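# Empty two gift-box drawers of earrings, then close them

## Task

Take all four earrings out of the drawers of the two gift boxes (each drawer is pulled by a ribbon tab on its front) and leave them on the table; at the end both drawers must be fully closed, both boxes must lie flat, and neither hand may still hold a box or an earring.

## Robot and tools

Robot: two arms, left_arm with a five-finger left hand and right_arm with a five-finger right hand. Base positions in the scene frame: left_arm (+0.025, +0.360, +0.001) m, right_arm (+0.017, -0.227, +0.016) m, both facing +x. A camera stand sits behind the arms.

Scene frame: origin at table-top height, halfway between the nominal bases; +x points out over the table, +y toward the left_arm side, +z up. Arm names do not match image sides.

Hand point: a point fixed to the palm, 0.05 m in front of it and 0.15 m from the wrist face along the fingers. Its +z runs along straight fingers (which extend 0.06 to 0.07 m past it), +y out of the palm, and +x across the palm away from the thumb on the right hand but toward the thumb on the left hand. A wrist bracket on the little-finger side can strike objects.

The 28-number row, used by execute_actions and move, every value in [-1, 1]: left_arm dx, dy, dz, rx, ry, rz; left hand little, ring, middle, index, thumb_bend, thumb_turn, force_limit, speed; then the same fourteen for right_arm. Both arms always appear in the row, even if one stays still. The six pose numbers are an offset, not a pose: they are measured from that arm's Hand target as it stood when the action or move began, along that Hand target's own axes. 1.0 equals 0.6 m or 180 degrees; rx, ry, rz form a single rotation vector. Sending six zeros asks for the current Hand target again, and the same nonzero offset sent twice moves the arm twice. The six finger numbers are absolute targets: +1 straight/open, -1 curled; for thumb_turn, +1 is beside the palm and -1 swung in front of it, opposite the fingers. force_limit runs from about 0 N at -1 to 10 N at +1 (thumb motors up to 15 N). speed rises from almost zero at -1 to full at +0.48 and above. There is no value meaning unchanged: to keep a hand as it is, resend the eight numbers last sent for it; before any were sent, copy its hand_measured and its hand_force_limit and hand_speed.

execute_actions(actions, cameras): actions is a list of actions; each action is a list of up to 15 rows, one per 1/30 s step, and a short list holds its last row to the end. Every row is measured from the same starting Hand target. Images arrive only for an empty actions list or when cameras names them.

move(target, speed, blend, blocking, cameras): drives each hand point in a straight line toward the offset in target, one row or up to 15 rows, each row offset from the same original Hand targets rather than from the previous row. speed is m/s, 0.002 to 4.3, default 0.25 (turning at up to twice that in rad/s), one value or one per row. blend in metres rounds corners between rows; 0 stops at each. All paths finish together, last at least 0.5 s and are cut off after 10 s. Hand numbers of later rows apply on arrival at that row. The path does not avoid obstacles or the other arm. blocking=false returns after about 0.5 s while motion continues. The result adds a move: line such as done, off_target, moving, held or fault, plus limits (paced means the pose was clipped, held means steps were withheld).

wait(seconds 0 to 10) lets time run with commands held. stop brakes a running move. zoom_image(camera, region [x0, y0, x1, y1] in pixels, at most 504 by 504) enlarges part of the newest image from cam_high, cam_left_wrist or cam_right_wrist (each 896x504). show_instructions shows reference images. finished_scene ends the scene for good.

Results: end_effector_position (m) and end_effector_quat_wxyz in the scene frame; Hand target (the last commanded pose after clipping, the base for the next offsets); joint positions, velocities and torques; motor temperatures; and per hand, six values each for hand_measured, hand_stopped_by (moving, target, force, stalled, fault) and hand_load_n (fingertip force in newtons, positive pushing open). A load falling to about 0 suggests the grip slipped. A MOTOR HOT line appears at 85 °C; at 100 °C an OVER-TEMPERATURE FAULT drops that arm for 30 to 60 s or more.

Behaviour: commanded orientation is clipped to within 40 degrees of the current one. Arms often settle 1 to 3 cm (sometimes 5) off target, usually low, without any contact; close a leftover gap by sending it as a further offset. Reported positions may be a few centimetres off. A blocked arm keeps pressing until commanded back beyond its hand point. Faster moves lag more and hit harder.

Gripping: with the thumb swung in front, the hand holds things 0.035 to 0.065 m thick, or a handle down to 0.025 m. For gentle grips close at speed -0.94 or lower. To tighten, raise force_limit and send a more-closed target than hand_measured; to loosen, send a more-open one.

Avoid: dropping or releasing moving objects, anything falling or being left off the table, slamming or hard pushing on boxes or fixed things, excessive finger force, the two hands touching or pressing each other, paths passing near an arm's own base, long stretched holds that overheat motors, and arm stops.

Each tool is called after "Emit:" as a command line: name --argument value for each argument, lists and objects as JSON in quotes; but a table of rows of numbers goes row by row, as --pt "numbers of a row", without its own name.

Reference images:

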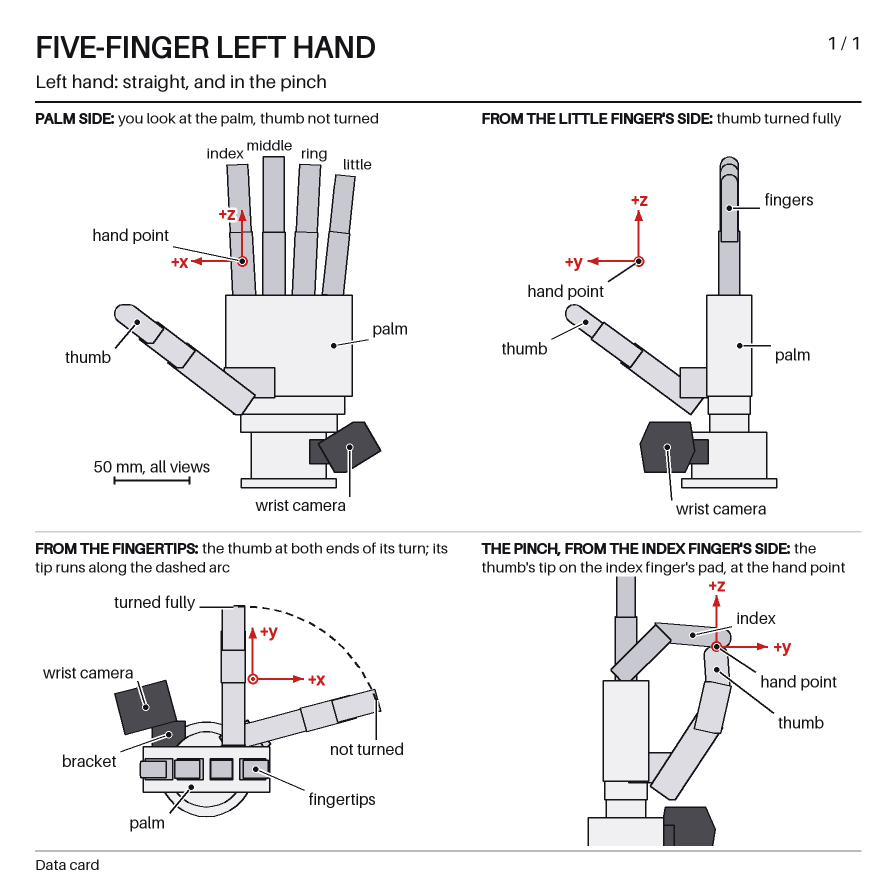

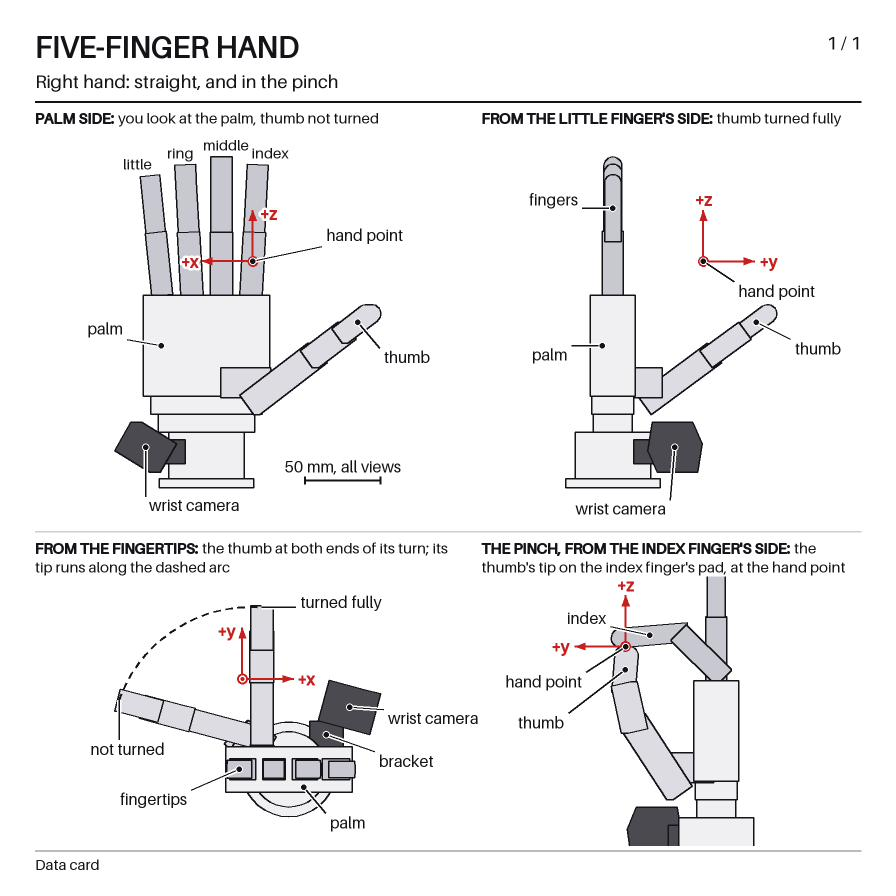

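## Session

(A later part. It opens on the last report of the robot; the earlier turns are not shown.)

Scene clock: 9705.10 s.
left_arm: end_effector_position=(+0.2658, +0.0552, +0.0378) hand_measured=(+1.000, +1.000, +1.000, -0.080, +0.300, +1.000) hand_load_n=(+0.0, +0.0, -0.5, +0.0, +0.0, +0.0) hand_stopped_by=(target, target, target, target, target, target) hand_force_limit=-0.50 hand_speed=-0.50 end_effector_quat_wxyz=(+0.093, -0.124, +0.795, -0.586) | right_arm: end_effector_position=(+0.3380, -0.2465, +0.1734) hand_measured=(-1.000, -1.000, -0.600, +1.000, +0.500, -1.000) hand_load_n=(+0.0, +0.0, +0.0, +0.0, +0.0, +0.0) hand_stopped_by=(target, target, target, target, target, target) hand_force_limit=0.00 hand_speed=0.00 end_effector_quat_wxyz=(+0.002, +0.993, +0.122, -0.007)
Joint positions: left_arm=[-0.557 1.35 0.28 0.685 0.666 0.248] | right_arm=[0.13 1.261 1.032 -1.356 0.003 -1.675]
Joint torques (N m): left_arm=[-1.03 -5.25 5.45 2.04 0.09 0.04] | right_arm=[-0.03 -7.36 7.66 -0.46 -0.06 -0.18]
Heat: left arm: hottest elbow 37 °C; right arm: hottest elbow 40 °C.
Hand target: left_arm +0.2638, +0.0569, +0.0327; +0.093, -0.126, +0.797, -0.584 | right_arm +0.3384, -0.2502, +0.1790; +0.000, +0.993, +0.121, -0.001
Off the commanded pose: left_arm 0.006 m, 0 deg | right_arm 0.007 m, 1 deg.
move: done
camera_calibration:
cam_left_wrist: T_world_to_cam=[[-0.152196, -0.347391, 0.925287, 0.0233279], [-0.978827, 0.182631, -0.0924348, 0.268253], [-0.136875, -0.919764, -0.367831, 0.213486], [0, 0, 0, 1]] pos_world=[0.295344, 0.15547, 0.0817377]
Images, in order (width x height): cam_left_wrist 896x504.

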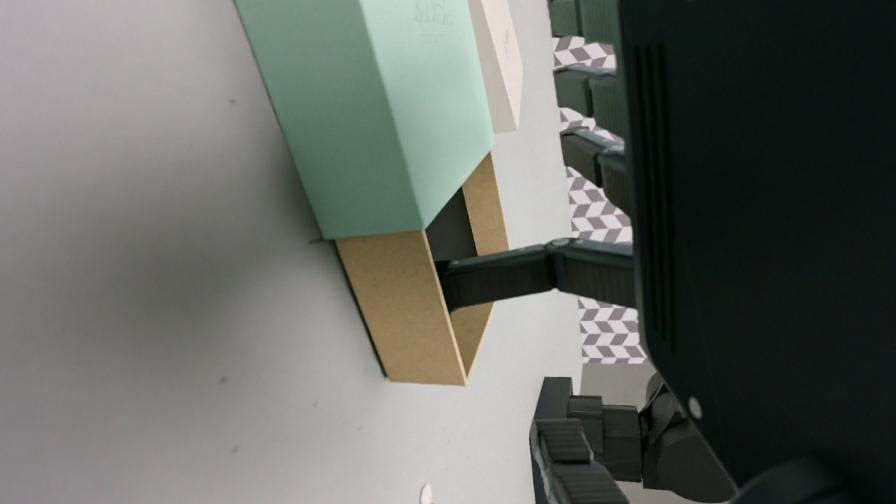

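Emit:
move --target '[0.0060,0.0030,-0.0002,0,0,0,1,1,1,-0.08,0.3,1,-0.5,-0.5,0,0,0,0,0,0,-1,-1,-0.6,1,0.5,-1,0,0]' --speed 0.06 --cameras '["cam_left_wrist"]'

Emit:
zoom_image --camera "cam_left_wrist" --region '[350, 220, 510, 420]'

Scene clock: 9723.10 s.
left_arm: end_effector_position=(+0.2650, +0.0571, +0.0357) hand_measured=(+1.000, +1.000, +1.000, -0.080, +0.300, +1.000) hand_load_n=(+0.0, -0.5, +0.0, +0.0, +0.0, -0.5) hand_stopped_by=(target, target, target, target, target, target) hand_force_limit=-0.50 hand_speed=-0.50 end_effector_quat_wxyz=(+0.097, -0.126, +0.795, -0.585) | right_arm: end_effector_position=(+0.3380, -0.2465, +0.1734) hand_measured=(-1.000, -1.000, -0.600, +1.000, +0.500, -1.000) hand_load_n=(+0.0, +0.0, +0.0, +0.0, +0.0, +0.0) hand_stopped_by=(target, target, target, target, target, target) hand_force_limit=0.00 hand_speed=0.00 end_effector_quat_wxyz=(+0.002, +0.993, +0.122, -0.007)
Joint positions: left_arm=[-0.557 1.353 0.271 0.698 0.657 0.248] | right_arm=[0.13 1.261 1.032 -1.356 0.003 -1.675]
Joint torques (N m): left_arm=[-1.26 -5.48 5.31 2.02 0.11 0] | right_arm=[-0.09 -7.3 7.66 -0.46 -0.06 -0.18]
Heat: left arm: hottest elbow 36 °C; right arm: hottest elbow 40 °C.
Hand target: left_arm +0.2601, +0.0565, +0.0309; +0.093, -0.126, +0.797, -0.584 | right_arm +0.3384, -0.2502, +0.1790; +0.000, +0.993, +0.121, -0.001
Off the commanded pose: left_arm 0.007 m, 1 deg | right_arm 0.007 m, 1 deg.
move: done
camera_calibration:
cam_left_wrist: T_world_to_cam=[[-0.152499, -0.35019, 0.924181, 0.0260389], [-0.979916, 0.175151, -0.0953274, 0.267705], [-0.128488, -0.920157, -0.369867, 0.212179], [0, 0, 0, 1]] pos_world=[0.293562, 0.157468, 0.0799331]
Images, in order (width x height): cam_left_wrist 896x504.

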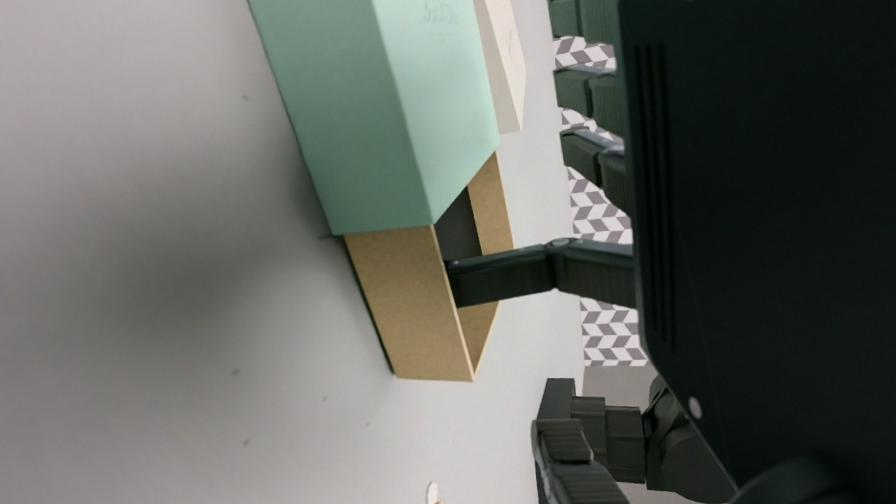

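Scaled by 2.520 from the camera's 896x504 image, which has a finer 1280x720 frame.

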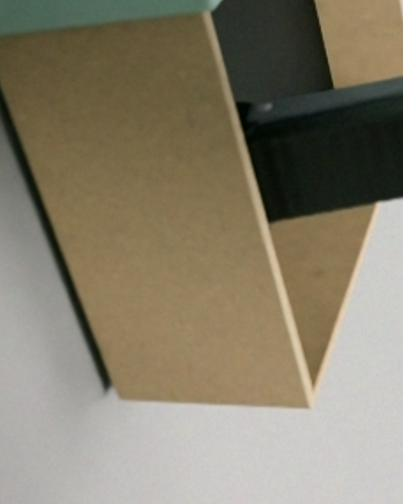

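Emit:
move --target '[0.0078,0.0000,0.0018,0,0,0,1,1,1,-0.08,0.3,1,-0.5,-0.5,0,0,0,0,0,0,-1,-1,-0.6,1,0.5,-1,0,0]' --speed 0.06

Scene clock: 9735.53 s.
left_arm: end_effector_position=(+0.2617, +0.0556, +0.0343) hand_measured=(+1.000, +1.000, +1.000, -0.080, +0.300, +1.000) hand_load_n=(+0.0, +0.0, +0.0, +0.0, +0.0, +0.0) hand_stopped_by=(target, target, target, target, target, target) hand_force_limit=-0.50 hand_speed=-0.50 end_effector_quat_wxyz=(+0.098, -0.126, +0.796, -0.584) | right_arm: end_effector_position=(+0.3380, -0.2465, +0.1734) hand_measured=(-1.000, -1.000, -0.600, +1.000, +0.500, -1.000) hand_load_n=(+0.0, +0.0, +0.0, +0.0, +0.0, +0.0) hand_stopped_by=(target, target, target, target, target, target) hand_force_limit=0.00 hand_speed=0.00 end_effector_quat_wxyz=(+0.002, +0.993, +0.122, -0.007)
Joint positions: left_arm=[-0.571 1.353 0.264 0.707 0.642 0.245] | right_arm=[0.13 1.261 1.032 -1.356 0.003 -1.675]
Joint torques (N m): left_arm=[-1.49 -5.3 5.3 1.96 0.09 -0.01] | right_arm=[-0.09 -7.36 7.65 -0.47 -0.06 -0.18]
Heat: left arm: hottest elbow 36 °C; right arm: hottest elbow 40 °C.
Hand target: left_arm +0.2560, +0.0540, +0.0306; +0.092, -0.126, +0.797, -0.584 | right_arm +0.3384, -0.2502, +0.1790; +0.000, +0.993, +0.121, -0.001
Off the commanded pose: left_arm 0.007 m, 1 deg | right_arm 0.007 m, 1 deg.
move: done

Emit:
move --target '[0.0000,-0.0143,0.0121,0,0,0,1,1,1,-0.08,0.3,1,-0.5,-0.5,0,0,0,0,0,0,-1,-1,-0.6,1,0.5,-1,0,0]' --speed 0.04

Scene clock: 9749.90 s.
left_arm: end_effector_position=(+0.2579, +0.0511, +0.0336) hand_measured=(+1.000, +1.000, +1.000, -0.080, +0.300, +1.000) hand_load_n=(+0.0, +0.0, +0.0, +0.0, +0.0, -0.5) hand_stopped_by=(target, target, target, target, target, target) hand_force_limit=-0.50 hand_speed=-0.50 end_effector_quat_wxyz=(+0.096, -0.127, +0.797, -0.583) | right_arm: end_effector_position=(+0.3380, -0.2465, +0.1734) hand_measured=(-1.000, -1.000, -0.600, +1.000, +0.500, -1.000) hand_load_n=(+0.0, +0.0, +0.0, +0.0, +0.0, +0.0) hand_stopped_by=(target, target, target, target, target, target) hand_force_limit=0.00 hand_speed=0.00 end_effector_quat_wxyz=(+0.002, +0.993, +0.122, -0.007)
Joint positions: left_arm=[-0.594 1.353 0.264 0.707 0.62 0.235] | right_arm=[0.13 1.261 1.032 -1.356 0.003 -1.675]
Joint torques (N m): left_arm=[-1.85 -5.66 7.24 1.05 0.1 -0.06] | right_arm=[0.03 -7.3 7.65 -0.47 -0.06 -0.19]
Heat: left arm: hottest elbow 36 °C; right arm: hottest elbow 40 °C.
Hand target: left_arm +0.2590, +0.0450, +0.0366; +0.092, -0.126, +0.797, -0.584 | right_arm +0.3384, -0.2502, +0.1790; +0.000, +0.993, +0.121, -0.001
Off the commanded pose: left_arm 0.007 m, 0 deg | right_arm 0.007 m, 1 deg.
move: done

Emit:
wait --seconds 0.1 --cameras '["cam_high","cam_left_wrist"]'

Emit:
zoom_image --camera "cam_left_wrist" --region '[370, 220, 530, 400]'

Emit:
zoom_image --camera "cam_high" --region '[450, 190, 570, 300]'

Scene clock: 9758.53 s.
left_arm: end_effector_position=(+0.2579, +0.0511, +0.0336) hand_measured=(+1.000, +1.000, +1.000, -0.080, +0.300, +1.000) hand_load_n=(+0.0, +0.0, +0.0, +0.0, +0.0, +0.0) hand_stopped_by=(target, target, target, target, target, target) hand_force_limit=-0.50 hand_speed=-0.50 end_effector_quat_wxyz=(+0.096, -0.127, +0.797, -0.583) | right_arm: end_effector_position=(+0.3380, -0.2465, +0.1734) hand_measured=(-1.000, -1.000, -0.600, +1.000, +0.500, -1.000) hand_load_n=(+0.0, +0.5, +0.0, +0.0, +0.0, +0.0) hand_stopped_by=(target, target, target, target, target, target) hand_force_limit=0.00 hand_speed=0.00 end_effector_quat_wxyz=(+0.002, +0.993, +0.122, -0.007)
Joint positions: left_arm=[-0.594 1.353 0.264 0.707 0.62 0.234] | right_arm=[0.13 1.261 1.032 -1.356 0.003 -1.675]
Joint torques (N m): left_arm=[-1.61 -6.18 7.41 1.14 0.11 -0.03] | right_arm=[0.09 -7.36 7.66 -0.47 -0.06 -0.18]
Heat: left arm: hottest elbow 36 °C; right arm: hottest elbow 40 °C.
Hand target: left_arm +0.2589, +0.0450, +0.0366; +0.092, -0.126, +0.797, -0.584 | right_arm +0.3384, -0.2502, +0.1790; +0.000, +0.993, +0.121, -0.001
Off the commanded pose: left_arm 0.007 m, 0 deg | right_arm 0.007 m, 1 deg.
wait: 0.10 s; at rest from the start
camera_calibration:
cam_left_wrist: T_world_to_cam=[[-0.14896, -0.355951, 0.922556, 0.0242602], [-0.980432, 0.174595, -0.0909413, 0.261568], [-0.128703, -0.91805, -0.374993, 0.205113], [0, 0, 0, 1]] pos_world=[0.286462, 0.151271, 0.0783219]
Images, in order (width x height): cam_high 896x504, cam_left_wrist 896x504.

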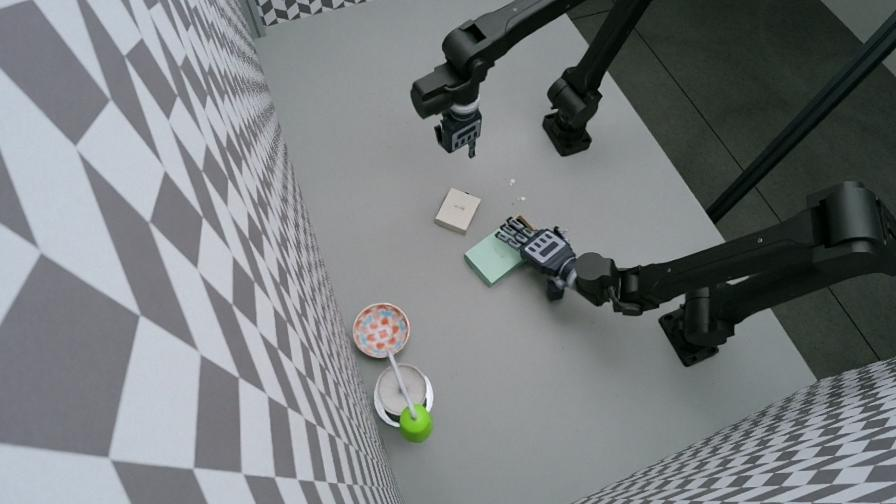

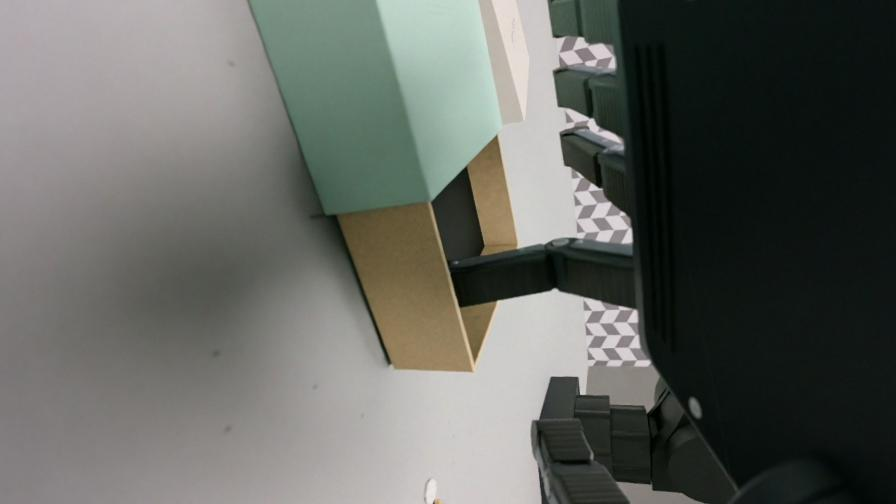

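Scaled by 2.800 from the camera's 896x504 image, which has a finer 1280x720 frame.

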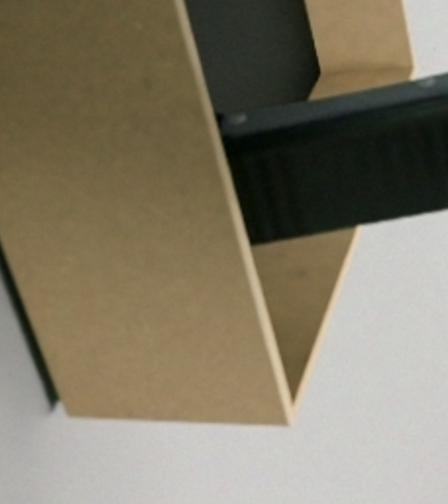

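Scaled by 4.200 from the camera's 896x504 image, which has a finer 1280x720 frame.

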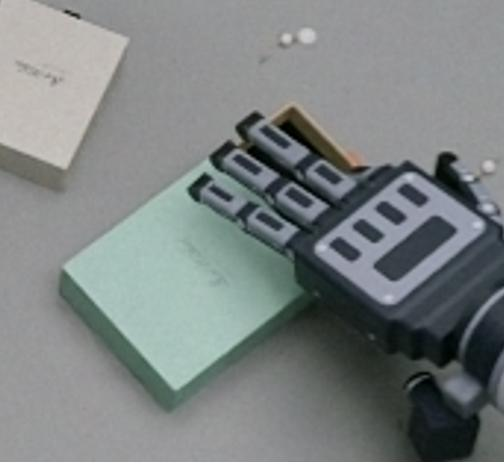

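Emit:
move --target '[0.0078,-0.0040,0.0016,0,0,0,1,1,1,-0.08,0.3,1,-0.5,-0.5,0,0,0,0,0,0,-1,-1,-0.6,1,0.5,-1,0,0]' --speed 0.04 --cameras '["cam_left_wrist"]'

Emit:
zoom_image --camera "cam_left_wrist" --region '[370, 220, 530, 400]'

Scene clock: 9799.63 s.
left_arm: end_effector_position=(+0.2545, +0.0480, +0.0329) hand_measured=(+1.000, +1.000, +1.000, -0.080, +0.300, +1.000) hand_load_n=(+0.0, +0.0, +0.0, +0.0, +0.0, +0.0) hand_stopped_by=(target, target, target, target, target, target) hand_force_limit=-0.50 hand_speed=-0.50 end_effector_quat_wxyz=(+0.094, -0.129, +0.799, -0.580) | right_arm: end_effector_position=(+0.3380, -0.2465, +0.1734) hand_measured=(-1.000, -1.000, -0.600, +1.000, +0.500, -1.000) hand_load_n=(+0.0, +0.0, +0.5, +0.5, +0.0, +0.0) hand_stopped_by=(target, target, target, target, target, target) hand_force_limit=0.00 hand_speed=0.00 end_effector_quat_wxyz=(+0.002, +0.993, +0.122, -0.007)
Joint positions: left_arm=[-0.612 1.35 0.264 0.701 0.603 0.226] | right_arm=[0.13 1.261 1.032 -1.356 0.003 -1.675]
Joint torques (N m): left_arm=[-1.9 -6.77 7.17 1.24 0.09 -0.07] | right_arm=[-0.15 -7.36 7.66 -0.49 -0.07 -0.18]
Heat: left arm: hottest elbow 36 °C; right arm: hottest elbow 40 °C.
Hand target: left_arm +0.2550, +0.0420, +0.0387; +0.092, -0.126, +0.797, -0.584 | right_arm +0.3384, -0.2502, +0.1790; +0.000, +0.993, +0.121, -0.001
Off the commanded pose: left_arm 0.008 m, 1 deg | right_arm 0.007 m, 1 deg.
move: done
camera_calibration:
cam_left_wrist: T_world_to_cam=[[-0.143543, -0.360393, 0.92169, 0.0221904], [-0.980998, 0.174656, -0.0844872, 0.258714], [-0.13053, -0.916303, -0.378616, 0.202075], [0, 0, 0, 1]] pos_world=[0.28336, 0.147974, 0.0779142]
Images, in order (width x height): cam_left_wrist 896x504.

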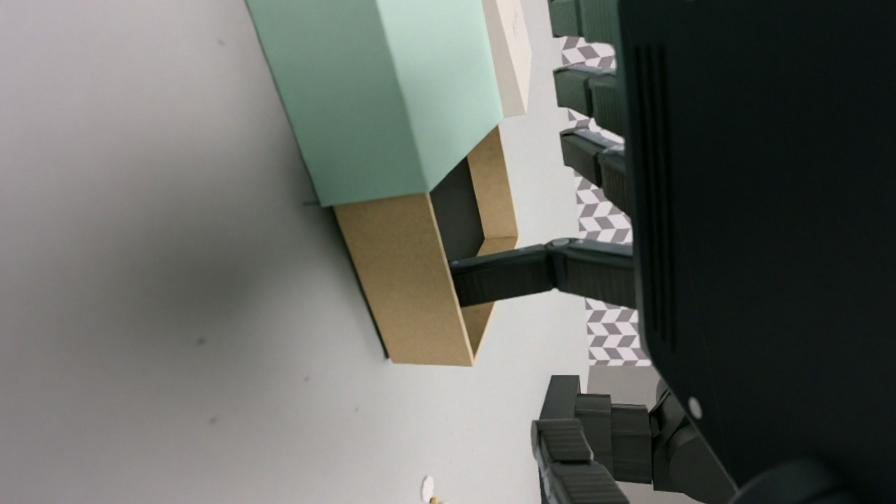

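Scaled by 2.800 from the camera's 896x504 image, which has a finer 1280x720 frame.

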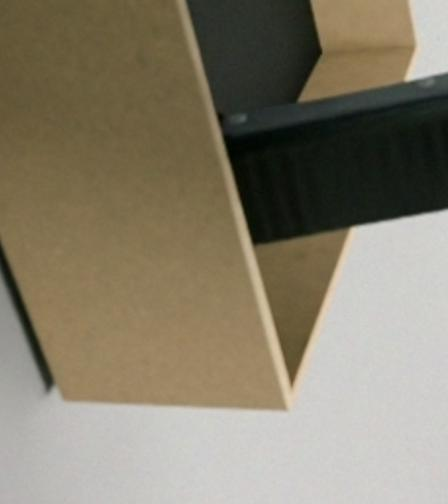

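Emit:
move --target '[0.0000,-0.0190,0.0030,0,0,0,1,1,1,-0.08,0.3,1,-0.5,-0.5,0,0,0,0,0,0,-1,-1,-0.6,1,0.5,-1,0,0]' --speed 0.04 --cameras '["cam_left_wrist"]'

Emit:
zoom_image --camera "cam_left_wrist" --region '[370, 220, 530, 400]'

Scene clock: 9820.10 s.
left_arm: end_effector_position=(+0.2487, +0.0483, +0.0360) hand_measured=(+1.000, +1.000, +1.000, -0.080, +0.300, +1.000) hand_load_n=(-0.5, +0.0, +0.0, +0.0, +0.0, +0.0) hand_stopped_by=(target, target, target, target, target, target) hand_force_limit=-0.50 hand_speed=-0.50 end_effector_quat_wxyz=(+0.088, -0.133, +0.803, -0.575) | right_arm: end_effector_position=(+0.3380, -0.2465, +0.1734) hand_measured=(-1.000, -1.000, -0.600, +1.000, +0.500, -1.000) hand_load_n=(+0.0, +0.0, +0.0, +0.0, +0.0, +0.0) hand_stopped_by=(target, target, target, target, target, target) hand_force_limit=0.00 hand_speed=0.00 end_effector_quat_wxyz=(+0.002, +0.993, +0.122, -0.007)
Joint positions: left_arm=[-0.624 1.31 0.264 0.644 0.593 0.221] | right_arm=[0.13 1.261 1.032 -1.356 0.003 -1.675]
Joint torques (N m): left_arm=[-1.38 -6.36 9.06 1.28 0.1 -0.04] | right_arm=[-0.15 -7.3 7.65 -0.49 -0.06 -0.18]
Heat: left arm: hottest elbow 36 °C; right arm: hottest elbow 40 °C.
Hand target: left_arm +0.2565, +0.0370, +0.0489; +0.092, -0.126, +0.797, -0.584 | right_arm +0.3384, -0.2502, +0.1790; +0.000, +0.993, +0.121, -0.001
Off the commanded pose: left_arm 0.019 m, 2 deg | right_arm 0.007 m, 1 deg.
move: off_target (left_arm)
camera_calibration:
cam_left_wrist: T_world_to_cam=[[-0.128637, -0.370557, 0.919859, 0.0154588], [-0.982089, 0.176369, -0.0662906, 0.252627], [-0.13767, -0.911911, -0.386607, 0.204524], [0, 0, 0, 1]] pos_world=[0.278248, 0.147681, 0.0815973]
Images, in order (width x height): cam_left_wrist 896x504.

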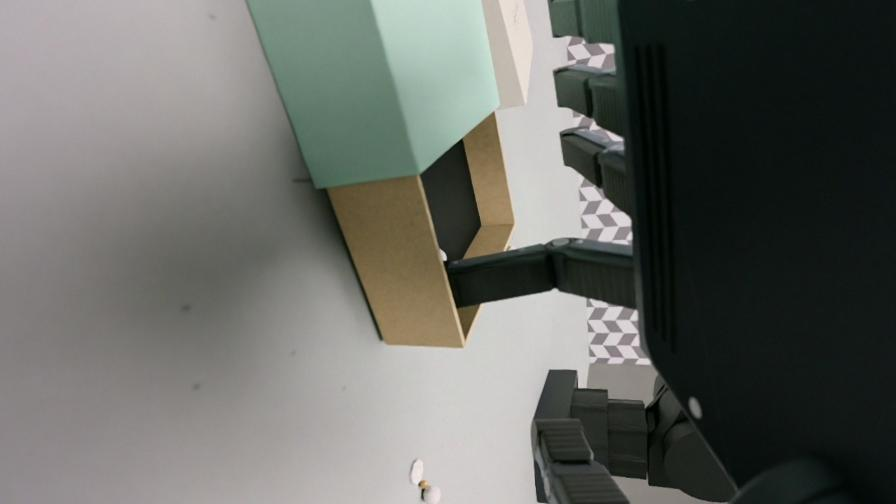

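Scaled by 2.800 from the camera's 896x504 image, which has a finer 1280x720 frame.

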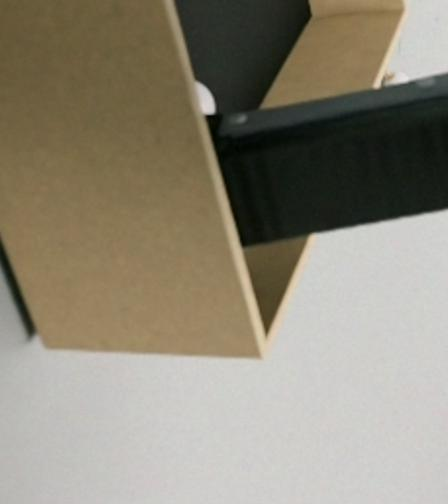

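Emit:
move --target '[0,-0.03,-0.0095,0,0,0,1,1,1,-0.08,0.3,1,-0.5,-0.5,0,0,0,0,0,0,-1,-1,-0.6,1,0.5,-1,0,0]' --speed 0.04 --cameras '["cam_left_wrist"]'

Emit:
zoom_image --camera "cam_left_wrist" --region '[350, 180, 530, 400]'

Scene clock: 9842.60 s.
left_arm: end_effector_position=(+0.2463, +0.0499, +0.0514) hand_measured=(+1.000, +1.000, +1.000, -0.080, +0.300, +1.000) hand_load_n=(-0.5, +0.0, +0.0, +0.0, +0.0, -0.5) hand_stopped_by=(target, target, target, target, target, target) hand_force_limit=-0.50 hand_speed=-0.50 end_effector_quat_wxyz=(+0.086, -0.135, +0.804, -0.573) | right_arm: end_effector_position=(+0.3380, -0.2465, +0.1734) hand_measured=(-1.000, -1.000, -0.600, +1.000, +0.500, -1.000) hand_load_n=(+0.0, +0.0, +0.0, +0.5, +0.0, +0.0) hand_stopped_by=(target, target, target, target, target, target) hand_force_limit=0.00 hand_speed=0.00 end_effector_quat_wxyz=(+0.002, +0.993, +0.122, -0.007)
Joint positions: left_arm=[-0.624 1.221 0.275 0.538 0.593 0.219] | right_arm=[0.13 1.261 1.032 -1.356 0.003 -1.675]
Joint torques (N m): left_arm=[-1.55 -5.89 10.52 0.99 0.1 -0.01] | right_arm=[-0.09 -7.36 7.66 -0.47 -0.06 -0.18]
Heat: left arm: hottest elbow 36 °C; right arm: hottest elbow 40 °C.
Hand target: left_arm +0.2565, +0.0371, +0.0677; +0.092, -0.126, +0.797, -0.584 | right_arm +0.3384, -0.2502, +0.1790; +0.000, +0.993, +0.121, -0.001
Off the commanded pose: left_arm 0.023 m, 2 deg | right_arm 0.007 m, 1 deg.
move: off_target (left_arm)
camera_calibration:
cam_left_wrist: T_world_to_cam=[[-0.122543, -0.373677, 0.919429, 0.000315506], [-0.982639, 0.175708, -0.0595554, 0.250922], [-0.139297, -0.910765, -0.388721, 0.212078], [0, 0, 0, 1]] pos_world=[0.276146, 0.149182, 0.097093]
Images, in order (width x height): cam_left_wrist 896x504.

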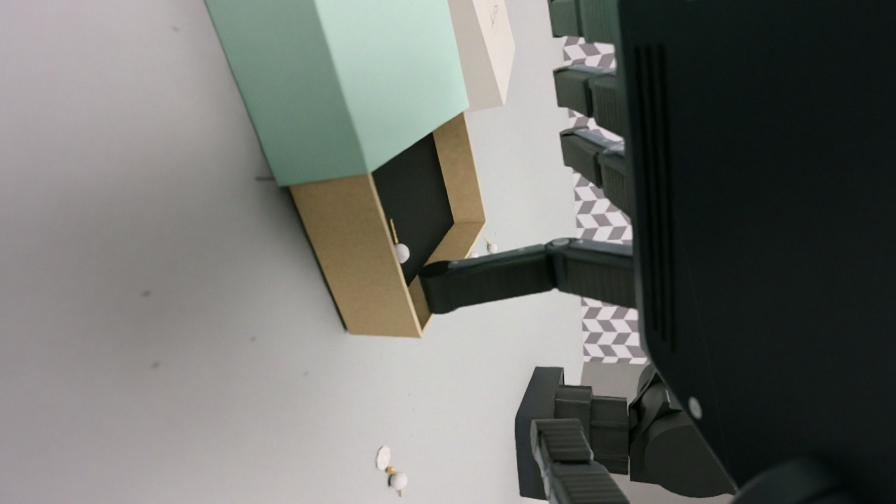

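Scaled by 2.291 from the camera's 896x504 image, which has a finer 1280x720 frame.

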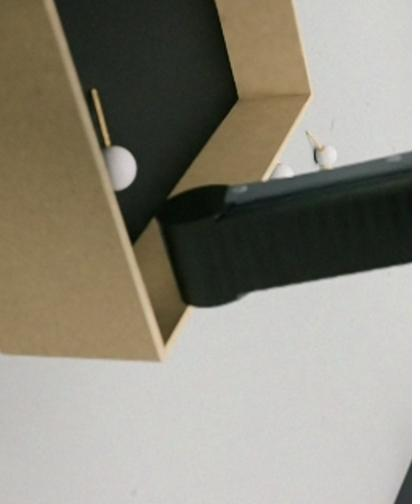

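Emit:
move --target '[-0.0161,-0.0013,0.0041,0,0,0,1,1,1,-0.08,0.3,1,-0.5,-0.5,0,0,0,0,0,0,-1,-1,-0.6,1,0.5,-1,0,0]' --speed 0.04

Scene clock: 9899.80 s.
left_arm: end_effector_position=(+0.2505, +0.0447, +0.0578) hand_measured=(+1.000, +1.000, +1.000, -0.080, +0.300, +1.000) hand_load_n=(+0.0, -0.5, +0.0, +0.0, +0.0, -0.5) hand_stopped_by=(target, target, target, target, target, target) hand_force_limit=-0.50 hand_speed=-0.50 end_effector_quat_wxyz=(+0.084, -0.128, +0.801, -0.579) | right_arm: end_effector_position=(+0.3380, -0.2465, +0.1734) hand_measured=(-1.000, -1.000, -0.600, +1.000, +0.500, -1.000) hand_load_n=(+0.0, +0.0, +0.0, +0.0, +0.0, +0.0) hand_stopped_by=(target, target, target, target, target, target) hand_force_limit=0.00 hand_speed=0.00 end_effector_quat_wxyz=(+0.002, +0.993, +0.122, -0.007)
Joint positions: left_arm=[-0.623 1.225 0.295 0.535 0.608 0.219] | right_arm=[0.13 1.261 1.032 -1.356 0.003 -1.675]
Joint torques (N m): left_arm=[0.03 -4.48 10.67 1.21 0.33 0.11] | right_arm=[-0.09 -7.36 7.65 -0.49 -0.07 -0.18]
Heat: left arm: hottest elbow 38 °C; right arm: hottest elbow 40 °C.
Hand target: left_arm +0.2664, +0.0376, +0.0677; +0.092, -0.126, +0.797, -0.584 | right_arm +0.3384, -0.2502, +0.1790; +0.000, +0.993, +0.121, -0.001
Off the commanded pose: left_arm 0.020 m, 1 deg | right_arm 0.007 m, 1 deg.
move: off_target (left_arm)

Emit:
move --target '[-0.0237,0.0024,-0.0077,0,0,0,1,1,1,-0.08,0.3,1,-0.5,-0.5,0,0,0,0,0,0,-1,-1,-0.6,1,0.5,-1,0,0]' --speed 0.04

Scene clock: 9911.83 s.
left_arm: end_effector_position=(+0.2616, +0.0526, +0.0582) hand_measured=(+1.000, +1.000, +1.000, -0.080, +0.300, +1.000) hand_load_n=(+0.0, +0.0, +0.0, +0.5, +0.0, -0.5) hand_stopped_by=(target, target, target, target, target, target) hand_force_limit=-0.50 hand_speed=-0.50 end_effector_quat_wxyz=(+0.083, -0.129, +0.801, -0.579) | right_arm: end_effector_position=(+0.3380, -0.2465, +0.1734) hand_measured=(-1.000, -1.000, -0.600, +1.000, +0.500, -1.000) hand_load_n=(+0.0, +0.0, +0.0, +0.0, +0.0, +0.0) hand_stopped_by=(target, target, target, target, target, target) hand_force_limit=0.00 hand_speed=0.00 end_effector_quat_wxyz=(+0.002, +0.993, +0.122, -0.007)
Joint positions: left_arm=[-0.572 1.238 0.309 0.521 0.656 0.24] | right_arm=[0.13 1.261 1.032 -1.356 0.003 -1.675]
Joint torques (N m): left_arm=[0.32 -4.72 10.85 1.13 0.33 0.16] | right_arm=[0.03 -7.3 7.65 -0.46 -0.07 -0.18]
Heat: left arm: hottest elbow 39 °C; right arm: hottest elbow 40 °C.
Hand target: left_arm +0.2785, +0.0467, +0.0677; +0.092, -0.126, +0.797, -0.584 | right_arm +0.3384, -0.2502, +0.1790; +0.000, +0.993, +0.121, -0.001
Off the commanded pose: left_arm 0.020 m, 1 deg | right_arm 0.007 m, 1 deg.
move: off_target (left_arm)

Emit:
move --target '[0.0088,0.0335,0.0115,0,0,0,1,1,1,-0.08,0.3,1,-0.5,-0.5,0,0,0,0,0,0,-1,-1,-0.6,1,0.5,-1,0,0]' --speed 0.04

Scene clock: 9919.17 s.
left_arm: end_effector_position=(+0.2692, +0.0492, +0.0444) hand_measured=(+1.000, +1.000, +1.000, -0.080, +0.300, +1.000) hand_load_n=(+0.0, +0.0, +0.0, +0.0, +0.0, -0.5) hand_stopped_by=(target, target, target, target, target, target) hand_force_limit=-0.50 hand_speed=-0.50 end_effector_quat_wxyz=(+0.089, -0.130, +0.799, -0.580) | right_arm: end_effector_position=(+0.3380, -0.2465, +0.1734) hand_measured=(-1.000, -1.000, -0.600, +1.000, +0.500, -1.000) hand_load_n=(+0.0, +0.5, +0.0, +0.0, +0.0, +0.0) hand_stopped_by=(target, target, target, target, target, target) hand_force_limit=0.00 hand_speed=0.00 end_effector_quat_wxyz=(+0.002, +0.993, +0.122, -0.007)
Joint positions: left_arm=[-0.572 1.325 0.309 0.617 0.647 0.24] | right_arm=[0.13 1.261 1.032 -1.356 0.003 -1.675]
Joint torques (N m): left_arm=[-1.44 -5.19 7.69 1.94 0.12 0.06] | right_arm=[-0.03 -7.36 7.68 -0.49 -0.06 -0.18]
Heat: left arm: hottest elbow 39 °C; right arm: hottest elbow 40 °C.
Hand target: left_arm +0.2736, +0.0446, +0.0464; +0.092, -0.126, +0.797, -0.584 | right_arm +0.3384, -0.2502, +0.1790; +0.000, +0.993, +0.121, -0.001
Off the commanded pose: left_arm 0.007 m, 1 deg | right_arm 0.007 m, 1 deg.
move: done

Emit:
move --target '[0.0183,0.0145,-0.0071,0,0,0,1,1,1,-0.08,0.3,1,-0.5,-0.5,0,0,0,0,0,0,-1,-1,-0.6,1,0.5,-1,0,0]' --speed 0.04

Scene clock: 9936.30 s.
left_arm: end_effector_position=(+0.2670, +0.0490, +0.0444) hand_measured=(+1.000, +1.000, +1.000, -0.080, +0.300, +1.000) hand_load_n=(+0.0, +0.0, -0.5, +0.0, +0.0, -0.5) hand_stopped_by=(target, target, target, target, target, target) hand_force_limit=-0.50 hand_speed=-0.50 end_effector_quat_wxyz=(+0.099, -0.125, +0.795, -0.585) | right_arm: end_effector_position=(+0.3380, -0.2465, +0.1734) hand_measured=(-1.000, -1.000, -0.600, +1.000, +0.500, -1.000) hand_load_n=(+0.0, +0.0, +0.0, +0.0, +0.0, +0.0) hand_stopped_by=(target, target, target, target, target, target) hand_force_limit=0.00 hand_speed=0.00 end_effector_quat_wxyz=(+0.002, +0.993, +0.122, -0.007)
Joint positions: left_arm=[-0.581 1.326 0.291 0.658 0.632 0.24] | right_arm=[0.13 1.261 1.032 -1.356 0.003 -1.675]
Joint torques (N m): left_arm=[-1.85 -5.25 5.76 1.96 0.08 -0.04] | right_arm=[-0.03 -7.24 7.65 -0.47 -0.06 -0.18]
Heat: left arm: hottest elbow 38 °C; right arm: hottest elbow 40 °C.
Hand target: left_arm +0.2612, +0.0475, +0.0395; +0.092, -0.126, +0.797, -0.584 | right_arm +0.3384, -0.2502, +0.1790; +0.000, +0.993, +0.121, -0.001
Off the commanded pose: left_arm 0.008 m, 1 deg | right_arm 0.007 m, 1 deg.
move: done

Emit:
move --target '[0.0080,0.0100,-0.0060,0,0,0,1,1,1,-0.08,0.3,1,-0.5,-0.5,0,0,0,0,0,0,-1,-1,-0.6,1,0.5,-1,0,0]' --speed 0.04 --cameras '["cam_left_wrist"]'

Emit:
zoom_image --camera "cam_left_wrist" --region '[350, 180, 530, 400]'

Scene clock: 9944.03 s.
left_arm: end_effector_position=(+0.2611, +0.0524, +0.0397) hand_measured=(+1.000, +1.000, +1.000, -0.080, +0.300, +1.000) hand_load_n=(+0.0, +0.0, +0.0, +0.0, +0.0, +0.0) hand_stopped_by=(target, target, target, target, target, target) hand_force_limit=-0.50 hand_speed=-0.50 end_effector_quat_wxyz=(+0.099, -0.125, +0.795, -0.585) | right_arm: end_effector_position=(+0.3380, -0.2465, +0.1734) hand_measured=(-1.000, -1.000, -0.600, +1.000, +0.500, -1.000) hand_load_n=(+0.0, +0.0, +0.0, +0.0, +0.0, +0.0) hand_stopped_by=(target, target, target, target, target, target) hand_force_limit=0.00 hand_speed=0.00 end_effector_quat_wxyz=(+0.002, +0.993, +0.122, -0.007)
Joint positions: left_arm=[-0.583 1.33 0.27 0.685 0.63 0.239] | right_arm=[0.13 1.261 1.032 -1.356 0.003 -1.675]
Joint torques (N m): left_arm=[-1.49 -5.07 5.41 2.09 0.09 -0.03] | right_arm=[-0.09 -7.3 7.66 -0.49 -0.06 -0.18]
Heat: left arm: hottest elbow 37 °C; right arm: hottest elbow 40 °C.
Hand target: left_arm +0.2551, +0.0510, +0.0349; +0.093, -0.126, +0.797, -0.584 | right_arm +0.3384, -0.2502, +0.1790; +0.000, +0.993, +0.121, -0.001
Off the commanded pose: left_arm 0.008 m, 1 deg | right_arm 0.007 m, 1 deg.
move: done
camera_calibration:
cam_left_wrist: T_world_to_cam=[[-0.15554, -0.351623, 0.92313, 0.0211397], [-0.9798, 0.173821, -0.09888, 0.265178], [-0.125691, -0.919863, -0.371556, 0.208106], [0, 0, 0, 1]] pos_world=[0.289267, 0.152768, 0.0840291]
Images, in order (width x height): cam_left_wrist 896x504.

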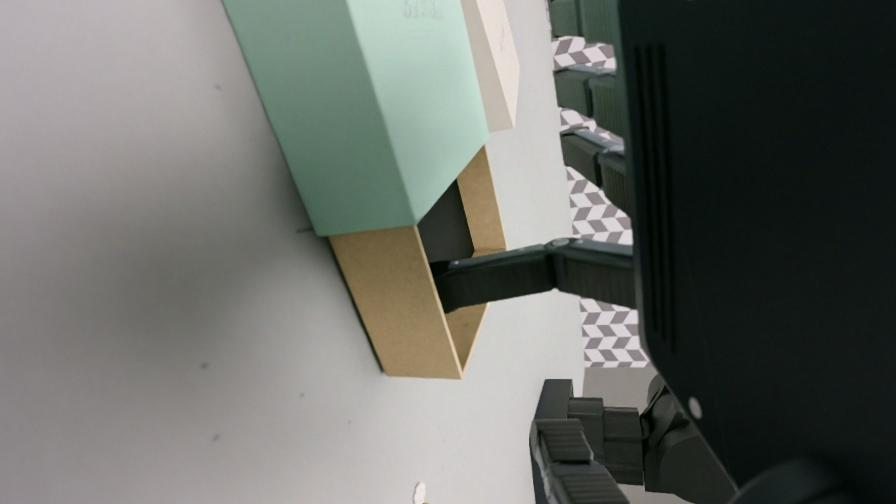

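Scaled by 2.291 from the camera's 896x504 image, which has a finer 1280x720 frame.

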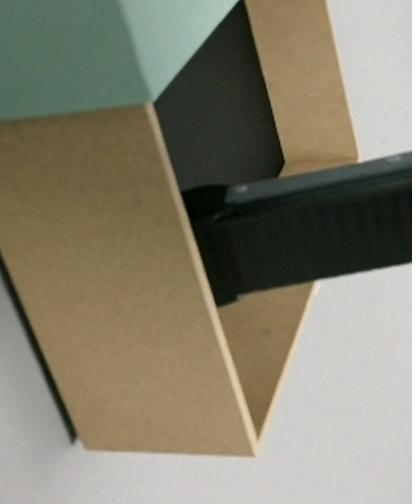

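Emit:
move --target '[0.0014,-0.0094,0.0131,0,0,0,1,1,1,-0.08,0.3,1,-0.5,-0.5,0,0,0,0,0,0,-1,-1,-0.6,1,0.5,-1,0,0]' --speed 0.04

Scene clock: 9951.13 s.
left_arm: end_effector_position=(+0.2565, +0.0479, +0.0369) hand_measured=(+1.000, +1.000, +1.000, -0.080, +0.300, +1.000) hand_load_n=(+0.0, -0.5, +0.0, -0.5, +0.0, +0.0) hand_stopped_by=(target, target, target, target, target, target) hand_force_limit=-0.50 hand_speed=-0.50 end_effector_quat_wxyz=(+0.095, -0.127, +0.798, -0.581) | right_arm: end_effector_position=(+0.3380, -0.2465, +0.1734) hand_measured=(-1.000, -1.000, -0.600, +1.000, +0.500, -1.000) hand_load_n=(+0.0, +0.5, +0.0, +0.0, +0.0, +0.0) hand_stopped_by=(target, target, target, target, target, target) hand_force_limit=0.00 hand_speed=0.00 end_effector_quat_wxyz=(+0.002, +0.993, +0.122, -0.007)
Joint positions: left_arm=[-0.608 1.336 0.27 0.685 0.607 0.229] | right_arm=[0.13 1.261 1.032 -1.356 0.003 -1.675]
Joint torques (N m): left_arm=[-1.55 -5.07 7.27 1.8 0.06 -0.05] | right_arm=[-0.09 -7.36 7.66 -0.47 -0.06 -0.18]
Heat: left arm: hottest elbow 37 °C; right arm: hottest elbow 40 °C.
Hand target: left_arm +0.2571, +0.0421, +0.0378; +0.092, -0.126, +0.797, -0.584 | right_arm +0.3384, -0.2502, +0.1790; +0.000, +0.993, +0.121, -0.001
Off the commanded pose: left_arm 0.006 m, 0 deg | right_arm 0.007 m, 1 deg.
move: done

Emit:
move --target '[-0.0012,-0.0118,0.0151,0,0,0,1,1,1,-0.08,0.3,1,-0.5,-0.5,0,0,0,0,0,0,-1,-1,-0.6,1,0.5,-1,0,0]' --speed 0.04 --cameras '["cam_left_wrist"]'

Emit:
zoom_image --camera "cam_left_wrist" --region '[350, 180, 530, 400]'

Scene clock: 9963.60 s.
left_arm: end_effector_position=(+0.2525, +0.0441, +0.0348) hand_measured=(+1.000, +1.000, +1.000, -0.080, +0.300, +1.000) hand_load_n=(+0.0, +0.0, +0.0, +0.0, +0.0, +0.0) hand_stopped_by=(target, target, target, target, target, target) hand_force_limit=-0.50 hand_speed=-0.50 end_effector_quat_wxyz=(+0.093, -0.130, +0.800, -0.579) | right_arm: end_effector_position=(+0.3380, -0.2465, +0.1734) hand_measured=(-1.000, -1.000, -0.600, +1.000, +0.500, -1.000) hand_load_n=(+0.0, +0.0, +0.0, +0.0, +0.0, +0.0) hand_stopped_by=(target, target, target, target, target, target) hand_force_limit=0.00 hand_speed=0.00 end_effector_quat_wxyz=(+0.002, +0.993, +0.122, -0.007)
Joint positions: left_arm=[-0.629 1.34 0.27 0.685 0.588 0.219] | right_arm=[0.13 1.261 1.032 -1.356 0.003 -1.675]
Joint torques (N m): left_arm=[-2.08 -4.95 9.44 1.29 0.06 -0.05] | right_arm=[-0.15 -7.36 7.65 -0.49 -0.07 -0.18]
Heat: left arm: hottest elbow 37 °C; right arm: hottest elbow 40 °C.
Hand target: left_arm +0.2611, +0.0320, +0.0418; +0.092, -0.126, +0.797, -0.584 | right_arm +0.3384, -0.2502, +0.1790; +0.000, +0.993, +0.121, -0.001
Off the commanded pose: left_arm 0.016 m, 1 deg | right_arm 0.007 m, 1 deg.
move: off_target (left_arm)
camera_calibration:
cam_left_wrist: T_world_to_cam=[[-0.14, -0.363319, 0.921086, 0.0179956], [-0.981253, 0.175341, -0.0799829, 0.25745], [-0.132444, -0.915016, -0.381056, 0.199427], [0, 0, 0, 1]] pos_world=[0.281556, 0.143876, 0.080009]
Images, in order (width x height): cam_left_wrist 896x504.

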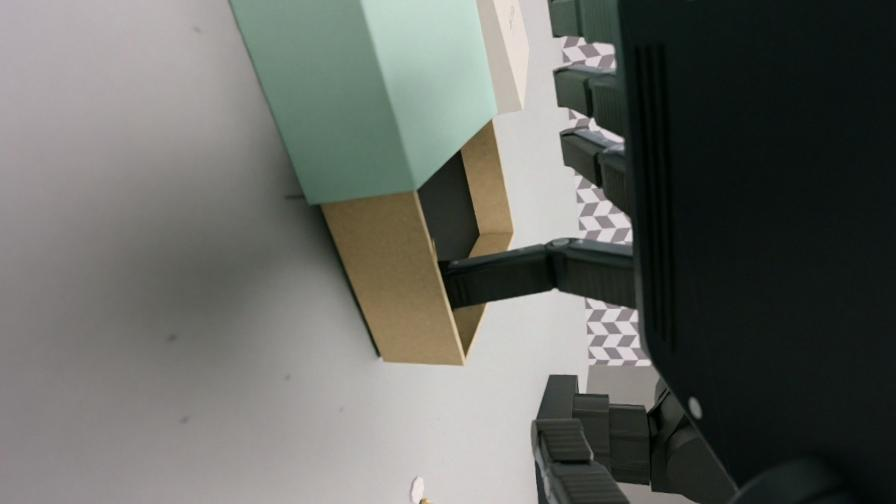

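Scaled by 2.291 from the camera's 896x504 image, which has a finer 1280x720 frame.

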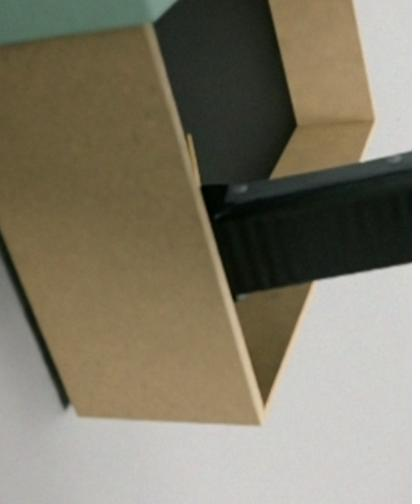

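Emit:
move --target '[-0.0028,-0.0072,0.0171,0,0,0,1,1,1,-0.08,0.3,1,-0.5,-0.5,0,0,0,0,0,0,-1,-1,-0.6,1,0.5,-1,0,0]' --speed 0.04 --cameras '["cam_left_wrist"]'

Emit:
zoom_image --camera "cam_left_wrist" --region '[350, 180, 530, 400]'

Scene clock: 9985.07 s.
left_arm: end_effector_position=(+0.2582, +0.0340, +0.0365) hand_measured=(+1.000, +1.000, +1.000, -0.080, +0.300, +1.000) hand_load_n=(-0.5, +0.0, +0.0, +0.0, +0.0, -0.5) hand_stopped_by=(target, target, target, target, target, target) hand_force_limit=-0.50 hand_speed=-0.50 end_effector_quat_wxyz=(+0.093, -0.129, +0.800, -0.579) | right_arm: end_effector_position=(+0.3380, -0.2465, +0.1734) hand_measured=(-1.000, -1.000, -0.600, +1.000, +0.500, -1.000) hand_load_n=(+0.0, +0.0, +0.0, +0.0, +0.0, +0.0) hand_stopped_by=(target, target, target, target, target, target) hand_force_limit=0.00 hand_speed=0.00 end_effector_quat_wxyz=(+0.002, +0.993, +0.122, -0.007)
Joint positions: left_arm=[-0.648 1.363 0.298 0.685 0.571 0.211] | right_arm=[0.13 1.261 1.032 -1.356 0.003 -1.675]
Joint torques (N m): left_arm=[-1.9 -5.42 9.31 1.21 0.08 -0.03] | right_arm=[-0.09 -7.36 7.65 -0.5 -0.06 -0.18]
Heat: left arm: hottest elbow 37 °C; right arm: hottest elbow 40 °C.
Hand target: left_arm +0.2661, +0.0219, +0.0431; +0.092, -0.126, +0.797, -0.584 | right_arm +0.3384, -0.2502, +0.1790; +0.000, +0.993, +0.121, -0.001
Off the commanded pose: left_arm 0.016 m, 1 deg | right_arm 0.007 m, 1 deg.
move: off_target (left_arm)
camera_calibration:
cam_left_wrist: T_world_to_cam=[[-0.140511, -0.363016, 0.921128, 0.0137526], [-0.981168, 0.175599, -0.0804662, 0.264922], [-0.132539, -0.915087, -0.380853, 0.19157], [0, 0, 0, 1]] pos_world=[0.287256, 0.133776, 0.0816094]
Images, in order (width x height): cam_left_wrist 896x504.

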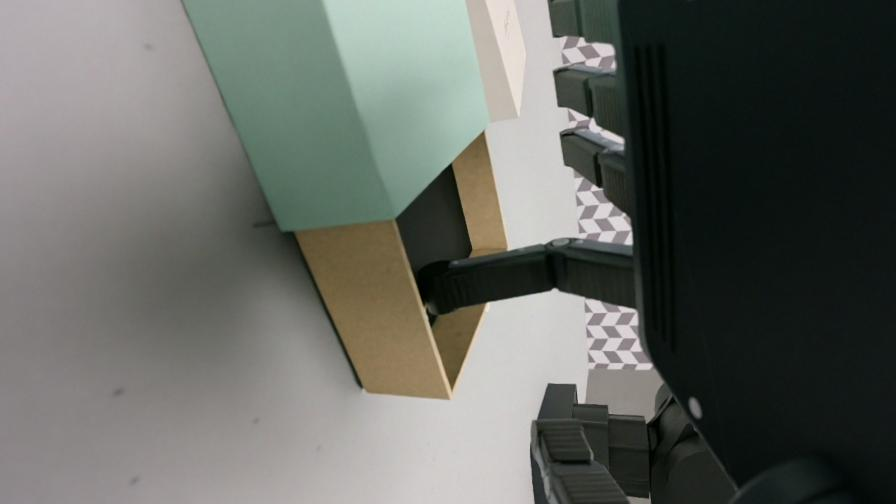

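Scaled by 2.291 from the camera's 896x504 image, which has a finer 1280x720 frame.

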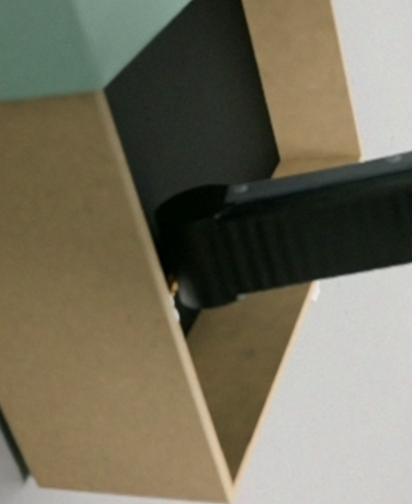

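Emit:
move --target '[0,-0.03,-0.0095,0,0,0,1,1,1,-0.08,0.3,1,-0.5,-0.5,0,0,0,0,0,0,-1,-1,-0.6,1,0.5,-1,0,0]' --speed 0.04 --cameras '["cam_left_wrist"]'

Emit:
zoom_image --camera "cam_left_wrist" --region '[350, 180, 530, 400]'

Scene clock: 10001.00 s.
left_arm: end_effector_position=(+0.2566, +0.0351, +0.0461) hand_measured=(+1.000, +1.000, +1.000, -0.080, +0.300, +1.000) hand_load_n=(+0.0, +0.0, +0.0, +0.0, +0.0, +0.0) hand_stopped_by=(target, target, target, target, target, target) hand_force_limit=-0.50 hand_speed=-0.50 end_effector_quat_wxyz=(+0.086, -0.135, +0.804, -0.573) | right_arm: end_effector_position=(+0.3380, -0.2465, +0.1734) hand_measured=(-1.000, -1.000, -0.600, +1.000, +0.500, -1.000) hand_load_n=(+0.0, +0.0, +0.0, +0.0, +0.0, +0.0) hand_stopped_by=(target, target, target, target, target, target) hand_force_limit=0.00 hand_speed=0.00 end_effector_quat_wxyz=(+0.002, +0.993, +0.122, -0.007)
Joint positions: left_arm=[-0.648 1.302 0.311 0.59 0.57 0.209] | right_arm=[0.13 1.261 1.032 -1.356 0.003 -1.675]
Joint torques (N m): left_arm=[-1.67 -6.77 10.11 1.07 0.1 -0.04] | right_arm=[-0.03 -7.3 7.65 -0.47 -0.06 -0.18]
Heat: left arm: hottest elbow 37 °C; right arm: hottest elbow 40 °C.
Hand target: left_arm +0.2660, +0.0220, +0.0617; +0.092, -0.126, +0.797, -0.584 | right_arm +0.3384, -0.2502, +0.1790; +0.000, +0.993, +0.121, -0.001
Off the commanded pose: left_arm 0.023 m, 2 deg | right_arm 0.007 m, 1 deg.
move: off_target (left_arm)
camera_calibration:
cam_left_wrist: T_world_to_cam=[[-0.123102, -0.373728, 0.919333, 0.000992235], [-0.982683, 0.175185, -0.0603681, 0.263394], [-0.138492, -0.910844, -0.388822, 0.197788], [0, 0, 0, 1]] pos_world=[0.286348, 0.134382, 0.0918927]
Images, in order (width x height): cam_left_wrist 896x504.

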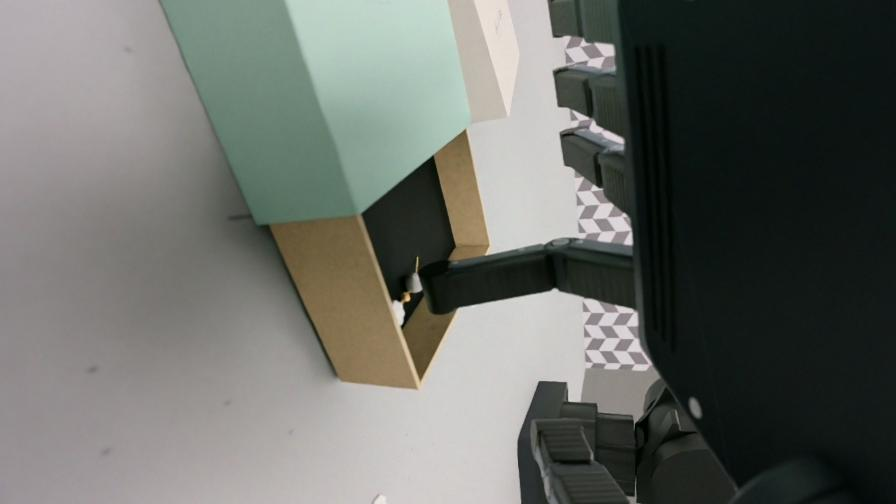

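Scaled by 2.291 from the camera's 896x504 image, which has a finer 1280x720 frame.

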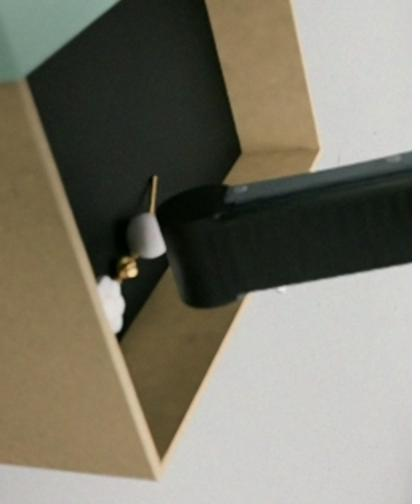

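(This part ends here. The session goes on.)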